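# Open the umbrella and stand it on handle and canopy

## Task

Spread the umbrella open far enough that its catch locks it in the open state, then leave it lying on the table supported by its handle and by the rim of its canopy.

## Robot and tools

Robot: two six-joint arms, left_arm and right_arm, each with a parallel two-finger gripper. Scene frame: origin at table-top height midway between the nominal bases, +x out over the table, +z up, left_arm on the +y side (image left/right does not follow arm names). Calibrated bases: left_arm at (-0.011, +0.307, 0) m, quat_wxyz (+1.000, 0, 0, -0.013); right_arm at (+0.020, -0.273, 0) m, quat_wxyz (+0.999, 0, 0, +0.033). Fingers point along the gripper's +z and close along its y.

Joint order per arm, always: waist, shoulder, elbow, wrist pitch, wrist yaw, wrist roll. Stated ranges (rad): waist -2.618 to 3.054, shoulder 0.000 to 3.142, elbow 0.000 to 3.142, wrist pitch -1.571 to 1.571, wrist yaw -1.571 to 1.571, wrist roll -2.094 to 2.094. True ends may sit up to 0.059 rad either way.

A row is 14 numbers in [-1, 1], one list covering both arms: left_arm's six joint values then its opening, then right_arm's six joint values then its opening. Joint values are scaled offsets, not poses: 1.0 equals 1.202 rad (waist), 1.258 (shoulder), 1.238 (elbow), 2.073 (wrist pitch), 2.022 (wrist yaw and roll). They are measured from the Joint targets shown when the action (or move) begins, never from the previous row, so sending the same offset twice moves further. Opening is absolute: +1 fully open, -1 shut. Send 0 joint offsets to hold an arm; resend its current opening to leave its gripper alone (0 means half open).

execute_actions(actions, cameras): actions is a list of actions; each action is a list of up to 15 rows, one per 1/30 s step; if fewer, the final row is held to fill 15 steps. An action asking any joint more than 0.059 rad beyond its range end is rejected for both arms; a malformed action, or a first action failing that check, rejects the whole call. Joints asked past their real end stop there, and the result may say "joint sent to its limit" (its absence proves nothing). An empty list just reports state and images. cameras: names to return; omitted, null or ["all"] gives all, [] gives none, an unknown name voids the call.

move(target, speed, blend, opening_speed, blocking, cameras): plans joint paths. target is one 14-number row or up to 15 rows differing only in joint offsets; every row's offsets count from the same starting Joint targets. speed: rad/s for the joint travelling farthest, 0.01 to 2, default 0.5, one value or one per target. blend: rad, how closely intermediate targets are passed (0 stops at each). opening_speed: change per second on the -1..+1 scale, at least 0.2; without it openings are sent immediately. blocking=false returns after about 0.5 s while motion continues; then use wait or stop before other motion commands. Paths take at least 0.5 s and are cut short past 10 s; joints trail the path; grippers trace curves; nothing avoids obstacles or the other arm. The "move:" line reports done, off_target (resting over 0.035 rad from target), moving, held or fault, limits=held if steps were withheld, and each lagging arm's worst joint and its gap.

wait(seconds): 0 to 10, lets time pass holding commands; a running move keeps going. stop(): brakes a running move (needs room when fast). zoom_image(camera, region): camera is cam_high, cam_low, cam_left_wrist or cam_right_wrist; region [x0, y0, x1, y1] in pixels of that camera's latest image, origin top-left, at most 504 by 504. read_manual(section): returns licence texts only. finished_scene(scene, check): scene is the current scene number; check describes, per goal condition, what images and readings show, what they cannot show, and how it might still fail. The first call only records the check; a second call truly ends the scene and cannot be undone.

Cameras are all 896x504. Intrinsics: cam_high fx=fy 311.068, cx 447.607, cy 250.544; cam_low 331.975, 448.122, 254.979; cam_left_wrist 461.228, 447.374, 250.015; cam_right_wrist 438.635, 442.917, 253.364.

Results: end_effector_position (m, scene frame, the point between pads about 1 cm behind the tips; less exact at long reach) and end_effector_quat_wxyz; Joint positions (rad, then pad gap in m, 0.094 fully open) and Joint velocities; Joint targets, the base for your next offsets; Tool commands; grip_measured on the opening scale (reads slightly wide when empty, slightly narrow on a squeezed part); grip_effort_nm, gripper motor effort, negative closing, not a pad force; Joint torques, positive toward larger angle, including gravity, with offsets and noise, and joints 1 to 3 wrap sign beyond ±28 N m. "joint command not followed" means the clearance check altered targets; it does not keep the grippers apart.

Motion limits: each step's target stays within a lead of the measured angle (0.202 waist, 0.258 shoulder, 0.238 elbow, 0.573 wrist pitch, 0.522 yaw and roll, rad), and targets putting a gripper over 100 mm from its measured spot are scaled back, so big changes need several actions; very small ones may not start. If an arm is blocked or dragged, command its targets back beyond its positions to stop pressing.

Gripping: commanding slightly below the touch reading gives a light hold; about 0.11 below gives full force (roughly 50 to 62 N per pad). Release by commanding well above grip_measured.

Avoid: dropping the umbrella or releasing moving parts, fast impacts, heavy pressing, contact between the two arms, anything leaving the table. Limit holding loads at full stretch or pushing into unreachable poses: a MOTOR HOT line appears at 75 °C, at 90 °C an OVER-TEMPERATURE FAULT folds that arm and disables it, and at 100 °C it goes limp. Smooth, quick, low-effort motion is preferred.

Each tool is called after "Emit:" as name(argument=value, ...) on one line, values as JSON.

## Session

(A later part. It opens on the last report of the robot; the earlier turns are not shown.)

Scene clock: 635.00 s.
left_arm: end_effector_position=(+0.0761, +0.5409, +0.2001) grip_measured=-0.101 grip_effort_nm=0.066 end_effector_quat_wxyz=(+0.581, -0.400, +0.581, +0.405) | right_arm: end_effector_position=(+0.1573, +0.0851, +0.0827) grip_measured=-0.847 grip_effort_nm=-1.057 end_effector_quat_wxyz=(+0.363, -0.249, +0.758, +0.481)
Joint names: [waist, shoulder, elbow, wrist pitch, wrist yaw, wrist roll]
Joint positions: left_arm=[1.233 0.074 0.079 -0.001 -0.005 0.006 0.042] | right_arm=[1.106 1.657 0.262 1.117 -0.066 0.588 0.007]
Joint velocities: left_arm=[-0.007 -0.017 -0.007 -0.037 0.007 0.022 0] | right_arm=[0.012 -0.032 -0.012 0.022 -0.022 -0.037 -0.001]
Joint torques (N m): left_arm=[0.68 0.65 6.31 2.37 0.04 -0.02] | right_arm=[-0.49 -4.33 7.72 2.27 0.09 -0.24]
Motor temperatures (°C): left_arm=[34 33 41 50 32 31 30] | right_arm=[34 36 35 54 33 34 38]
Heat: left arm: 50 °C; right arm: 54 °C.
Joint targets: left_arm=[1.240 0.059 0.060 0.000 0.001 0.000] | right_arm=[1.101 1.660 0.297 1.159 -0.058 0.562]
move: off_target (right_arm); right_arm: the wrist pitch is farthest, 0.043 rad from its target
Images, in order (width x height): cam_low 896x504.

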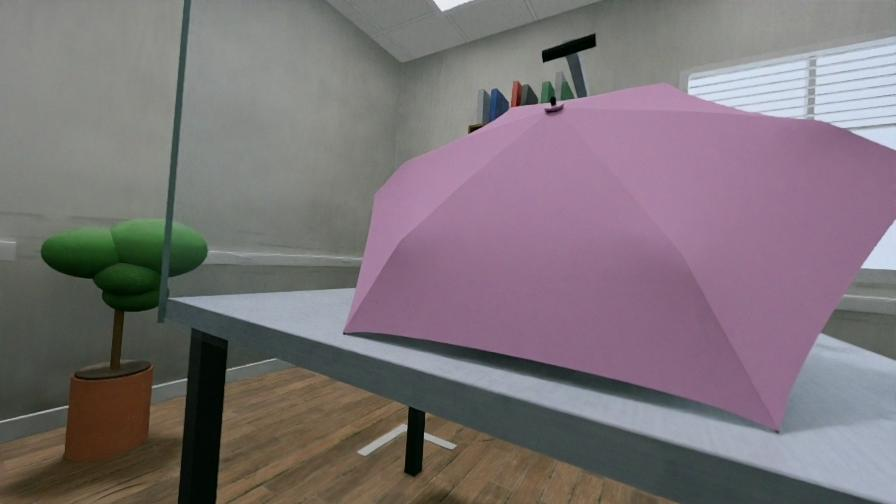

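Emit:
move(target=[0,0,0,0,0,0,-0.1,0,0,0.0073,-0.0073,0,0,-1], speed=0.06, cameras=["cam_low"])

Emit:
zoom_image(camera="cam_low", region=[700, 370, 860, 460])

Emit:
zoom_image(camera="cam_low", region=[300, 270, 460, 360])

Scene clock: 637.23 s.
left_arm: end_effector_position=(+0.0761, +0.5409, +0.2001) grip_measured=-0.101 grip_effort_nm=0.066 end_effector_quat_wxyz=(+0.581, -0.400, +0.581, +0.405) | right_arm: end_effector_position=(+0.1581, +0.0868, +0.0827) grip_measured=-0.847 grip_effort_nm=-1.062 end_effector_quat_wxyz=(+0.362, -0.249, +0.760, +0.480)
Joint names: [waist, shoulder, elbow, wrist pitch, wrist yaw, wrist roll]
Joint positions: left_arm=[1.233 0.074 0.079 -0.001 -0.005 0.006 0.042] | right_arm=[1.106 1.657 0.271 1.104 -0.066 0.588 0.007]
Joint velocities: left_arm=[-0.002 0.002 -0.012 -0.037 0.037 -0.007 -0.001] | right_arm=[-0.007 -0.012 0.002 0.022 0.022 -0.066 0]
Joint torques (N m): left_arm=[0.66 0.65 6.31 2.37 0.03 -0.03] | right_arm=[-0.53 -4.41 7.76 2.25 0.08 -0.24]
Motor temperatures (°C): left_arm=[34 33 41 50 32 31 30] | right_arm=[34 36 35 54 33 34 38]
Heat: left arm: 50 °C; right arm: 54 °C.
Joint targets: left_arm=[1.240 0.059 0.060 0.000 0.001 0.000] | right_arm=[1.101 1.660 0.306 1.144 -0.058 0.562]
move: off_target (right_arm); right_arm: the wrist pitch is farthest, 0.040 rad from its target
Images, in order (width x height): cam_low 896x504.

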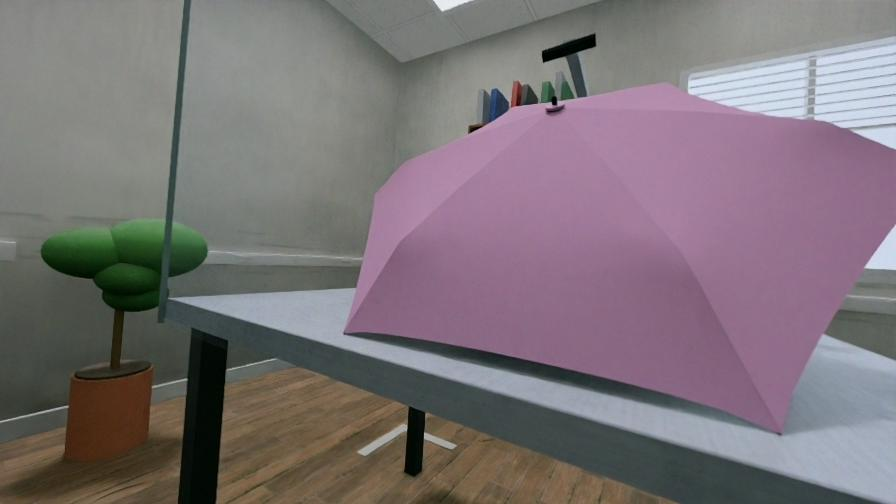

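Scaled by 3.150 from the camera's 896x504 image, which has a finer 1280x720 frame.

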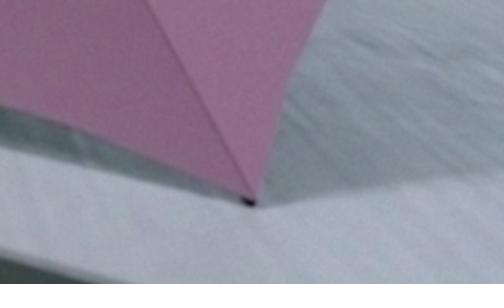

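Scaled by 3.150 from the camera's 896x504 image, which has a finer 1280x720 frame.

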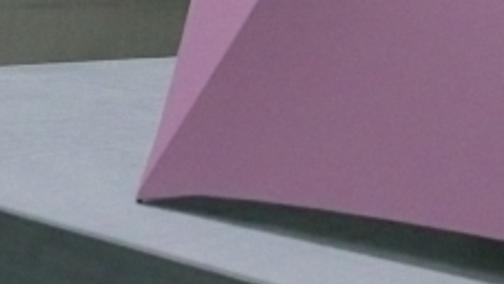

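Emit:
move(target=[0,0,0,0,0,0,-0.1,0.0067,0,-0.0283,-0.0193,0,0,-1], speed=0.05, cameras=["cam_low", "cam_right_wrist"])

Emit:
zoom_image(camera="cam_low", region=[700, 370, 860, 460])

Emit:
zoom_image(camera="cam_low", region=[300, 270, 460, 360])

Scene clock: 644.13 s.
left_arm: end_effector_position=(+0.0761, +0.5409, +0.2001) grip_measured=-0.101 grip_effort_nm=0.066 end_effector_quat_wxyz=(+0.581, -0.400, +0.581, +0.405) | right_arm: end_effector_position=(+0.1580, +0.0867, +0.0822) grip_measured=-0.847 grip_effort_nm=-1.067 end_effector_quat_wxyz=(+0.362, -0.249, +0.760, +0.479)
Joint names: [waist, shoulder, elbow, wrist pitch, wrist yaw, wrist roll]
Joint positions: left_arm=[1.233 0.074 0.079 -0.001 -0.005 0.006 0.042] | right_arm=[1.106 1.657 0.271 1.102 -0.066 0.588 0.007]
Joint velocities: left_arm=[0.002 -0.002 -0.027 -0.022 0.007 0.007 0] | right_arm=[0.007 -0.002 -0.012 0.022 -0.051 -0.081 0]
Joint torques (N m): left_arm=[0.69 0.65 6.3 2.37 0.03 -0.03] | right_arm=[0.31 -4.4 4.56 1.9 0.08 -0.25]
Motor temperatures (°C): left_arm=[34 33 41 50 32 31 30] | right_arm=[34 36 35 55 33 34 38]
Heat: left arm: 50 °C; right arm: 55 °C.
Joint targets: left_arm=[1.240 0.059 0.060 0.000 0.001 0.000] | right_arm=[1.109 1.660 0.271 1.104 -0.058 0.562]
move: done
Images, in order (width x height): cam_low 896x504, cam_right_wrist 896x504.

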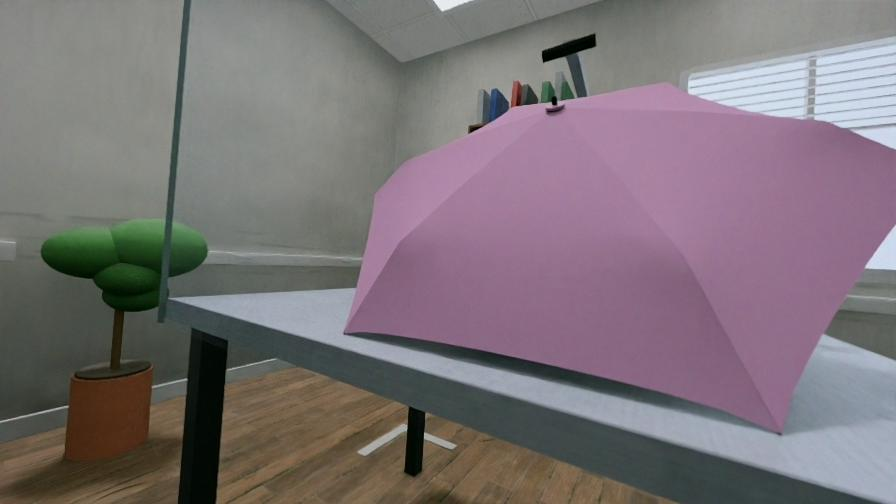

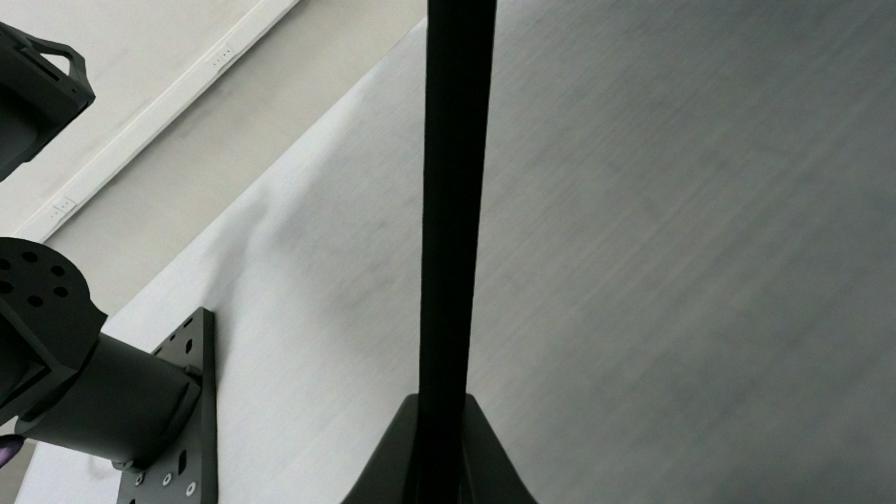

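Scaled by 3.150 from the camera's 896x504 image, which has a finer 1280x720 frame.

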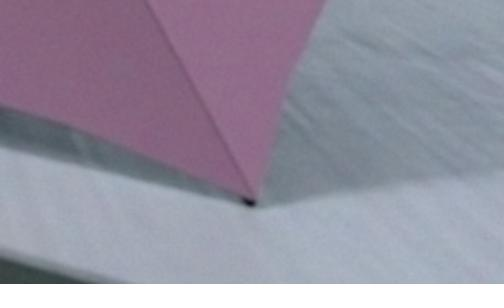

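Scaled by 3.150 from the camera's 896x504 image, which has a finer 1280x720 frame.

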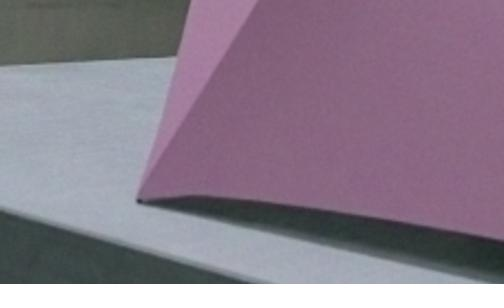

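Emit:
move(target=[0,0,0,0,0,0,-0.1,0,0,0,0,0,0,-0.7], opening_speed=0.25, cameras=["cam_high", "cam_low", "cam_right_wrist"])

Scene clock: 646.67 s.
left_arm: end_effector_position=(+0.0761, +0.5409, +0.2001) grip_measured=-0.101 grip_effort_nm=0.061 end_effector_quat_wxyz=(+0.581, -0.400, +0.581, +0.405) | right_arm: end_effector_position=(+0.1580, +0.0866, +0.0821) grip_measured=-0.702 grip_effort_nm=0.076 end_effector_quat_wxyz=(+0.364, -0.253, +0.759, +0.477)
Joint names: [waist, shoulder, elbow, wrist pitch, wrist yaw, wrist roll]
Joint positions: left_arm=[1.233 0.074 0.079 -0.001 -0.005 0.006 0.042] | right_arm=[1.106 1.657 0.271 1.102 -0.066 0.577 0.014]
Joint velocities: left_arm=[-0.007 0.007 -0.007 -0.051 -0.007 0.022 -0.001] | right_arm=[0.002 -0.002 0.007 -0.051 -0.081 0.051 0]
Joint torques (N m): left_arm=[0.68 0.66 6.28 2.38 0.04 -0.03] | right_arm=[0.32 -4.4 4.56 1.91 0.07 -0.11]
Motor temperatures (°C): left_arm=[34 33 41 50 32 31 30] | right_arm=[34 36 35 55 33 34 38]
Heat: left arm: 50 °C; right arm: 55 °C.
Joint targets: left_arm=[1.240 0.059 0.060 0.000 0.001 0.000] | right_arm=[1.109 1.660 0.271 1.104 -0.058 0.562]
move: done
Images, in order (width x height): cam_high 896x504, cam_low 896x504, cam_right_wrist 896x504.

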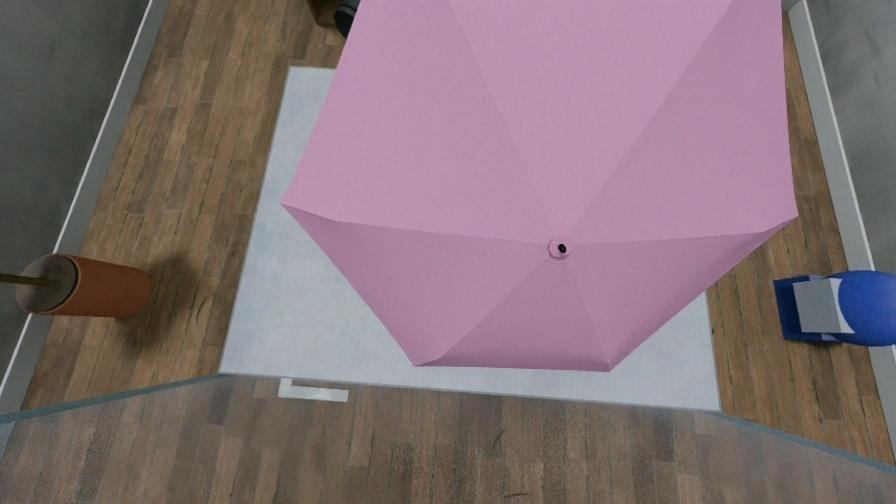

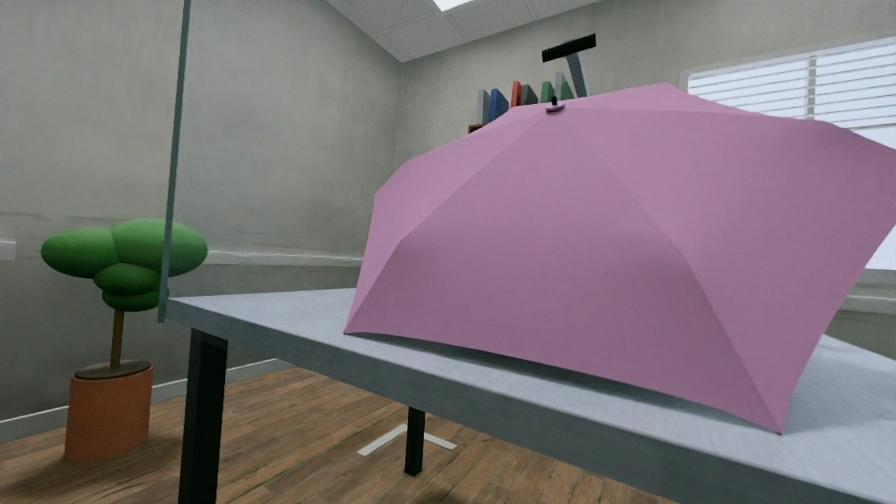

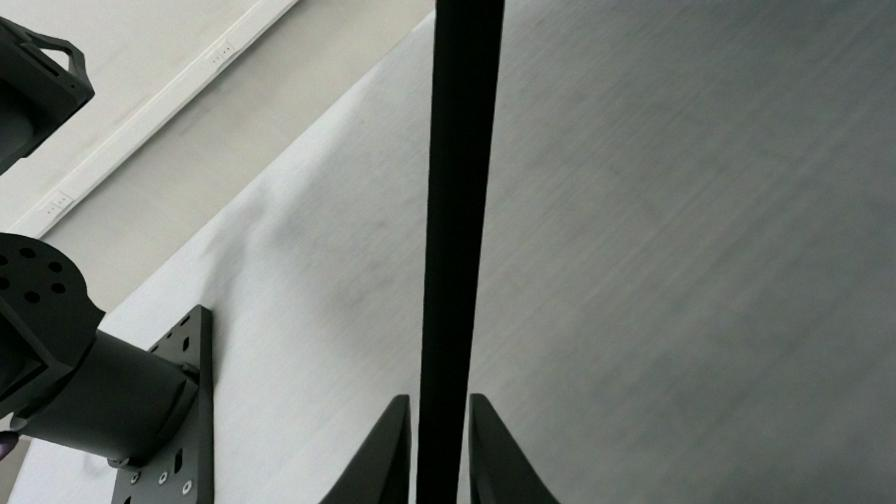

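Emit:
move(target=[[0,0,0,0,0,0,-0.1,-0.0083,-0.1348,-0.0796,-0.0344,-0.0045,0,-0.3],[0,0,0,0,0,0,-0.1,-0.0191,-0.3236,-0.1478,-0.1083,-0.0109,0,-0.3],[0,0,0,0,0,0,-0.1,-0.0297,-0.4930,-0.1817,-0.1911,-0.0168,0,-0.3]], speed=[0.2, 0.35, 0.5], blend=0.03, opening_speed=1.0, cameras=["cam_high", "cam_low", "cam_right_wrist"])

Scene clock: 673.53 s.
left_arm: end_effector_position=(+0.0761, +0.5409, +0.2002) grip_measured=-0.101 grip_effort_nm=0.061 end_effector_quat_wxyz=(+0.581, -0.400, +0.581, +0.405) | right_arm: end_effector_position=(+0.1358, +0.0186, +0.1111) grip_measured=-0.302 grip_effort_nm=0.081 end_effector_quat_wxyz=(+0.371, -0.246, +0.755, +0.481)
Joint names: [waist, shoulder, elbow, wrist pitch, wrist yaw, wrist roll]
Joint positions: left_arm=[1.233 0.074 0.079 -0.001 -0.005 0.006 0.042] | right_arm=[1.079 1.053 0.064 0.723 -0.08 0.576 0.033]
Joint velocities: left_arm=[-0.012 -0.012 -0.017 -0.066 -0.022 0.007 -0.001] | right_arm=[-0.007 0.007 0.007 -0.066 0.022 -0.037 0]
Joint torques (N m): left_arm=[0.68 0.65 6.28 2.37 0.04 -0.03] | right_arm=[-0.59 -2.43 4.89 1.75 -0.13 -0.12]
Motor temperatures (°C): left_arm=[34 33 41 50 32 31 30] | right_arm=[34 36 35 54 33 34 37]
Heat: left arm: 50 °C; right arm: 54 °C.
Joint targets: left_arm=[1.240 0.059 0.060 0.000 0.001 0.000] | right_arm=[1.073 1.040 0.046 0.708 -0.092 0.562]
move: done
Images, in order (width x height): cam_high 896x504, cam_low 896x504, cam_right_wrist 896x504.

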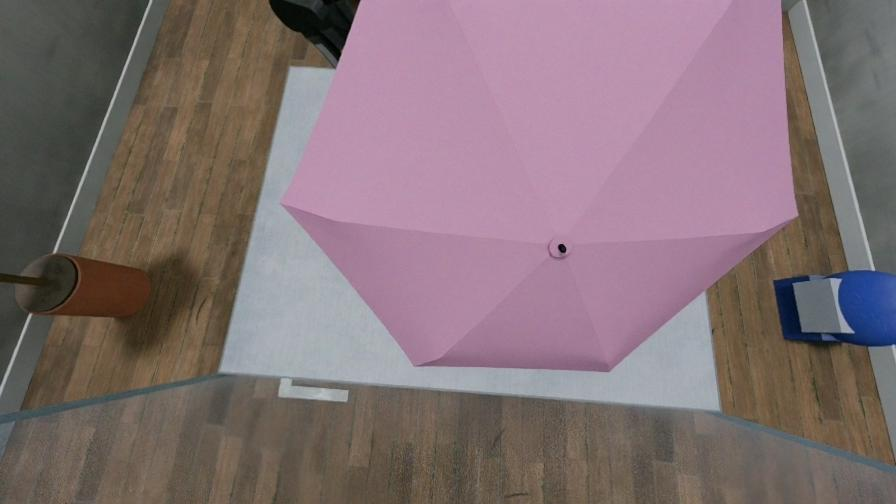

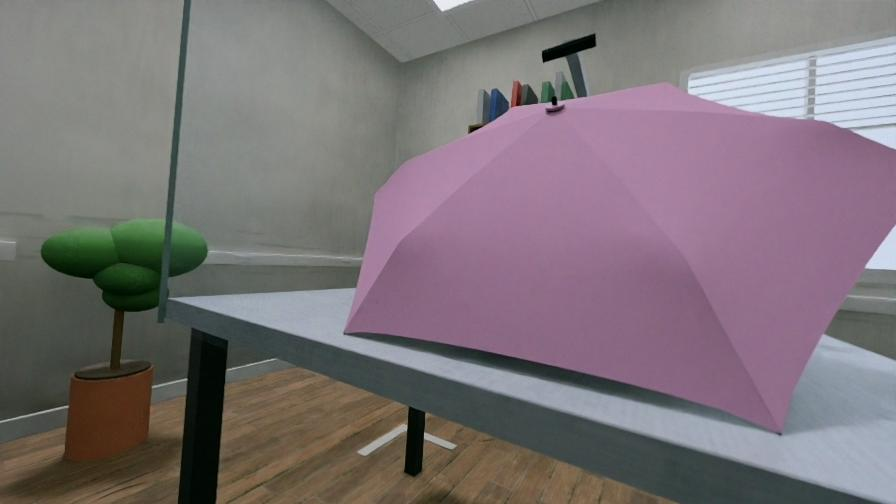

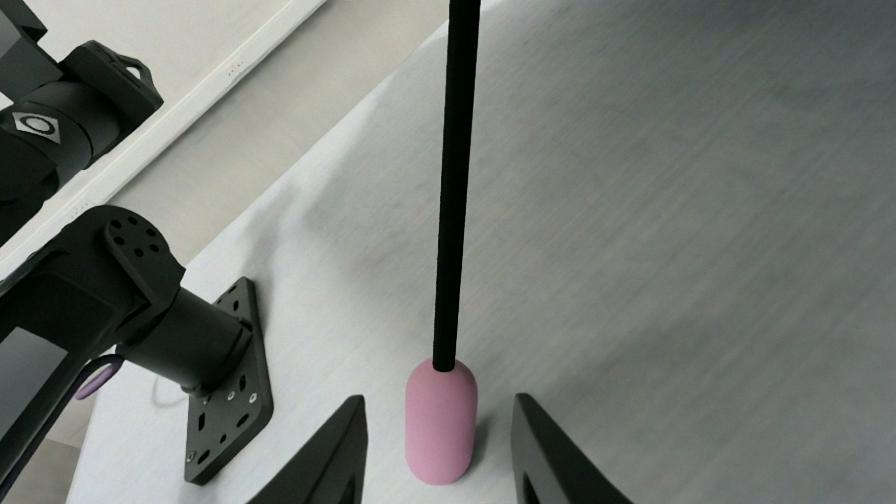

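Emit:
move(target=[0,0,0,0,0,0,-0.1,0,-0.779,0.0113,-0.3415,0.0455,-0.2779,-0.3], speed=0.8)

Scene clock: 679.43 s.
left_arm: end_effector_position=(+0.0761, +0.5409, +0.2002) grip_measured=-0.101 grip_effort_nm=0.066 end_effector_quat_wxyz=(+0.581, -0.400, +0.581, +0.405) | right_arm: end_effector_position=(+0.1210, -0.0433, +0.1971) grip_measured=-0.302 grip_effort_nm=0.081 end_effector_quat_wxyz=(+0.591, -0.382, +0.593, +0.391)
Joint names: [waist, shoulder, elbow, wrist pitch, wrist yaw, wrist roll]
Joint positions: left_arm=[1.233 0.074 0.079 -0.001 -0.005 0.006 0.042] | right_arm=[1.079 0.074 0.064 0.015 -0.012 0.011 0.033]
Joint velocities: left_arm=[0.002 0.002 -0.022 0.095 0.022 -0.022 -0.001] | right_arm=[-0.017 0.002 0.002 -0.037 0.007 -0.022 0]
Joint torques (N m): left_arm=[0.68 0.66 6.28 2.37 0.03 -0.03] | right_arm=[-0.55 0.61 7.21 1.73 0.13 -0.09]
Motor temperatures (°C): left_arm=[34 33 41 51 32 31 30] | right_arm=[34 36 35 54 33 34 36]
Heat: left arm: 51 °C; right arm: 54 °C.
Joint targets: left_arm=[1.240 0.059 0.060 0.000 0.001 0.000] | right_arm=[1.073 0.060 0.060 0.000 0.000 0.000]
move: done

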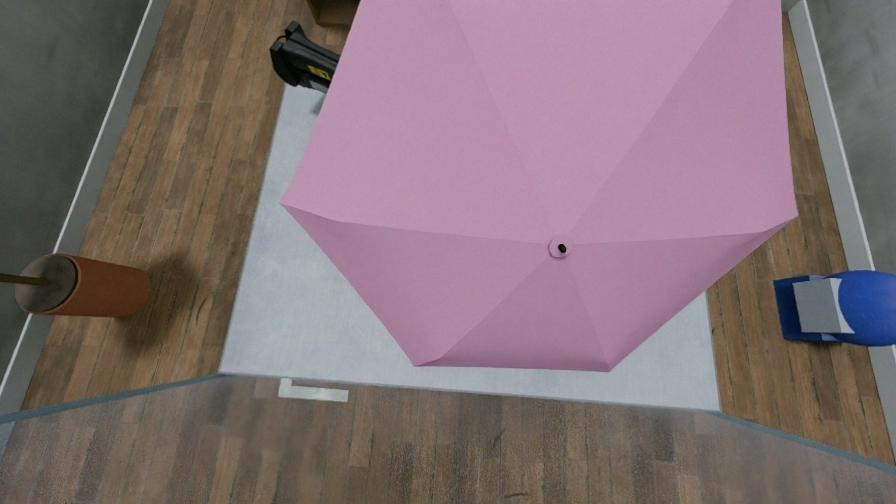

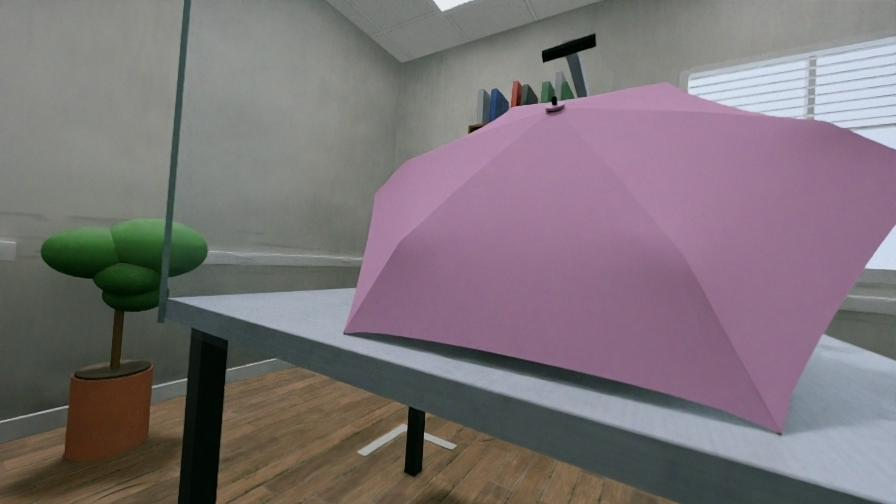

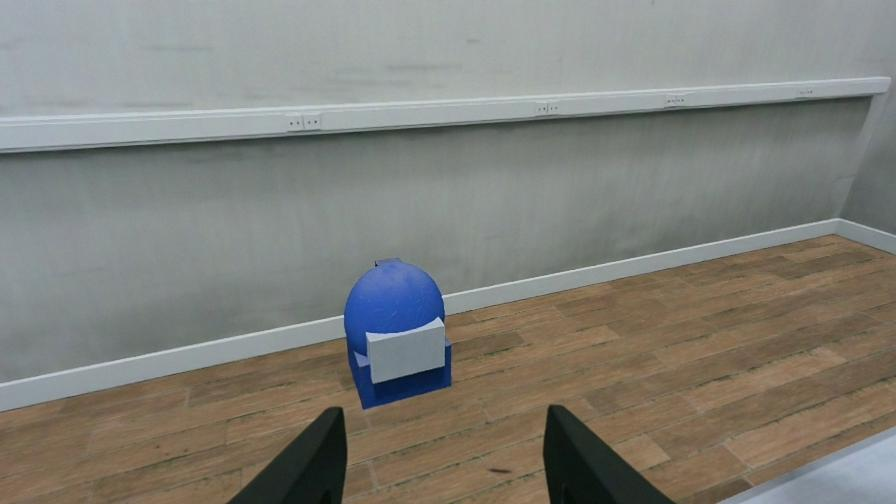

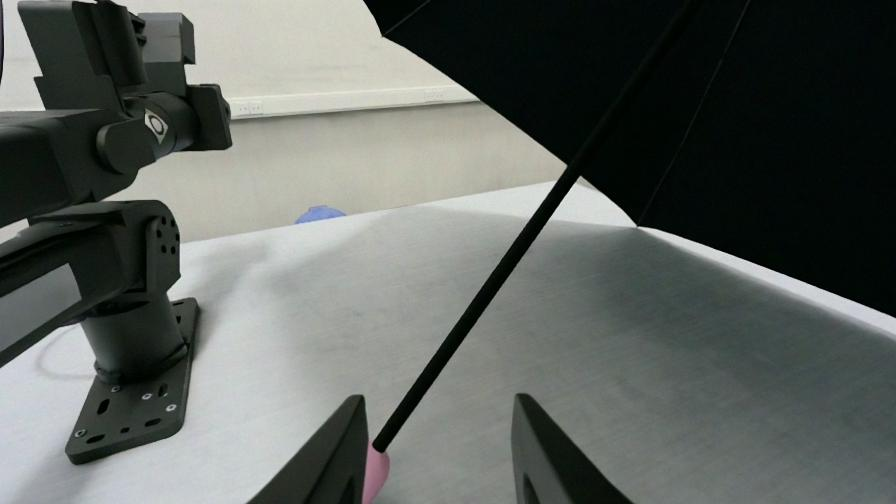

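Emit:
finished_scene(scene=2, check="Opened and latched: the canopy has the full taut hexagon shape in cam_high and cam_low, unchanged after the gripper let go of the shaft, the arm retreated and folded; earlier close-ups showed the latch wedge sprung out below the runner flange with the runner resting on it. The pictures now cannot show the latch directly (dark under the canopy), but if it had not latched the canopy would sag/close with no hand on it. Resting on the table on handle and canopy edge: the right wrist picture shows the pink handle end on the table and the +y rib tip on the table; cam_low shows both +x rib tips touching the table with their shadows joined to them; position did not change between release, retreat and fold (tip pixels identical). All on the table: tips ~5 cm inside the far edge, handle well inside. No robot contact: both arms are folded, gripper well away from the shaft (>8 cm). It could be missed if the umbrella were slowly sliding/rolling; pictures over ~30 s show no motion.")

This call ended nothing. Check each condition that your pictures could not show: look closer or test it, and mend what is not met. Then call finished_scene again.

Emit:
execute_actions(actions=[])

Emit:
zoom_image(camera="cam_right_wrist", region=[500, 0, 800, 169])

Emit:
zoom_image(camera="cam_low", region=[700, 370, 860, 460])

Emit:
zoom_image(camera="cam_low", region=[300, 270, 460, 360])

Scene clock: 684.23 s.
left_arm: end_effector_position=(+0.0761, +0.5409, +0.2002) grip_measured=-0.101 grip_effort_nm=0.066 end_effector_quat_wxyz=(+0.581, -0.400, +0.581, +0.405) | right_arm: end_effector_position=(+0.1211, -0.0433, +0.1968) grip_measured=-0.302 grip_effort_nm=0.071 end_effector_quat_wxyz=(+0.591, -0.383, +0.593, +0.391)
Joint names: [waist, shoulder, elbow, wrist pitch, wrist yaw, wrist roll]
Joint positions: left_arm=[1.233 0.074 0.079 -0.001 -0.005 0.006 0.042] | right_arm=[1.079 0.074 0.064 0.014 -0.012 0.011 0.033]
Joint velocities: left_arm=[-0.022 -0.007 0.012 0.037 0.007 0.066 0] | right_arm=[-0.002 -0.017 0.017 -0.022 -0.022 -0.037 -0.001]
Joint torques (N m): left_arm=[0.68 0.66 6.32 2.37 0.03 -0.03] | right_arm=[-0.53 0.62 7.23 1.75 0.13 -0.08]
Motor temperatures (°C): left_arm=[34 33 41 51 32 31 30] | right_arm=[34 35 35 53 33 34 36]
Heat: left arm: 51 °C; right arm: 53 °C.
Joint targets: left_arm=[1.240 0.059 0.060 0.000 0.001 0.000] | right_arm=[1.073 0.060 0.060 0.000 0.000 0.000]
Tool commands: left_gripper/opening=-0.1 right_gripper/opening=-0.3

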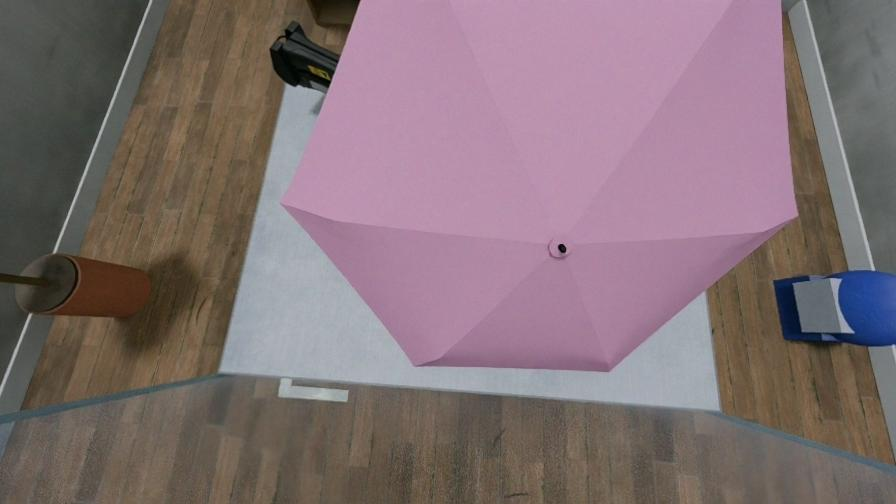

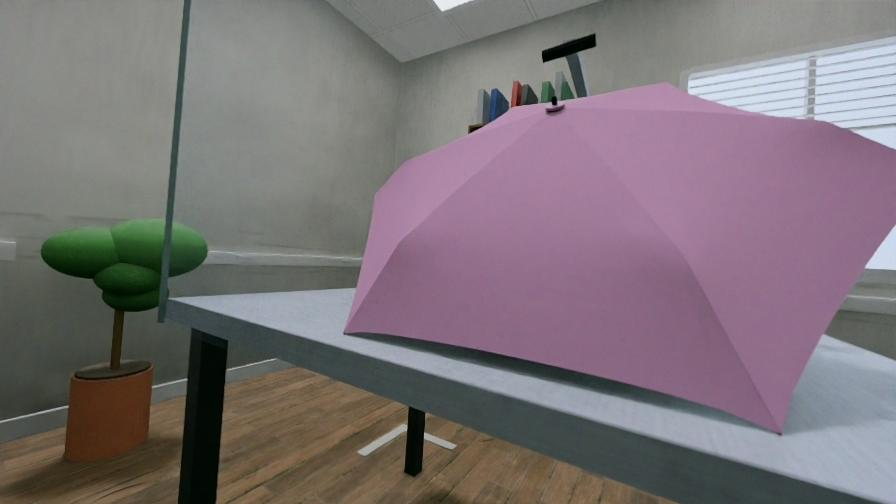

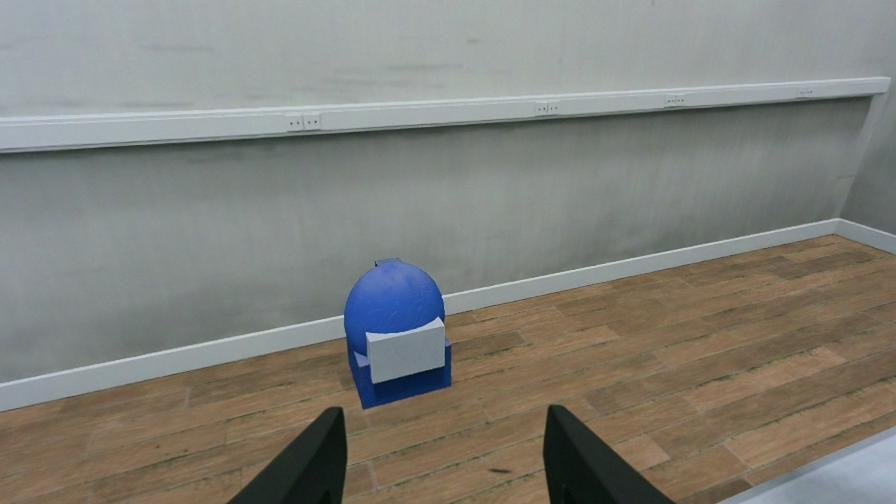

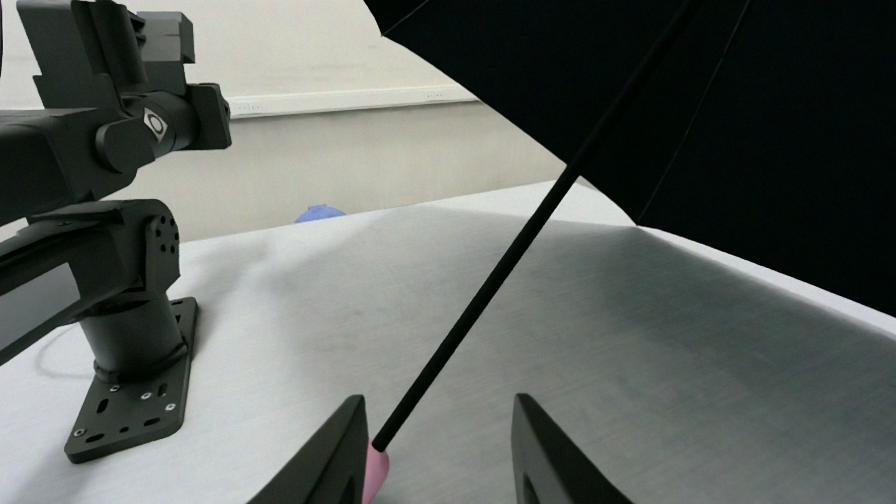

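Scaled by 1.680 from the camera's 896x504 image, which has a finer 1280x720 frame.

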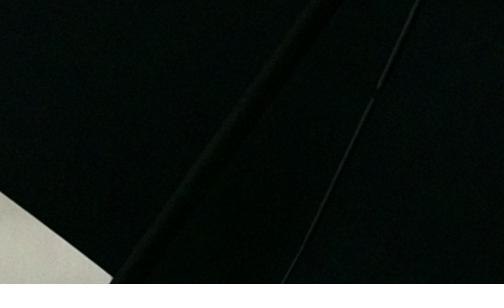

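Scaled by 3.150 from the camera's 896x504 image, which has a finer 1280x720 frame.

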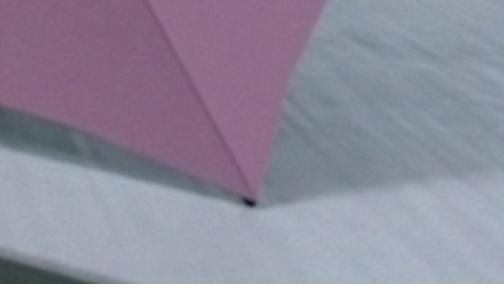

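Scaled by 3.150 from the camera's 896x504 image, which has a finer 1280x720 frame.

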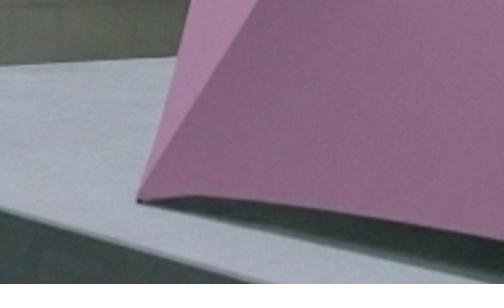

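Emit:
finished_scene(scene=2, check="Re-looked with fresh pictures: both +x rib tips sit on the table at unchanged pixels (780,434) and (344,333) since release; the handle egg stands on the table in the right wrist view; the canopy keeps its full taut shape with nobody holding it, and before release the latch wedge was seen sprung below the runner flange. Both arms are folded and clear of the umbrella; nothing is off the table. The latch itself is too dark to see now, but the open shape being held for more than 40 s unheld shows it holds.")

The scene is finished: the task was done.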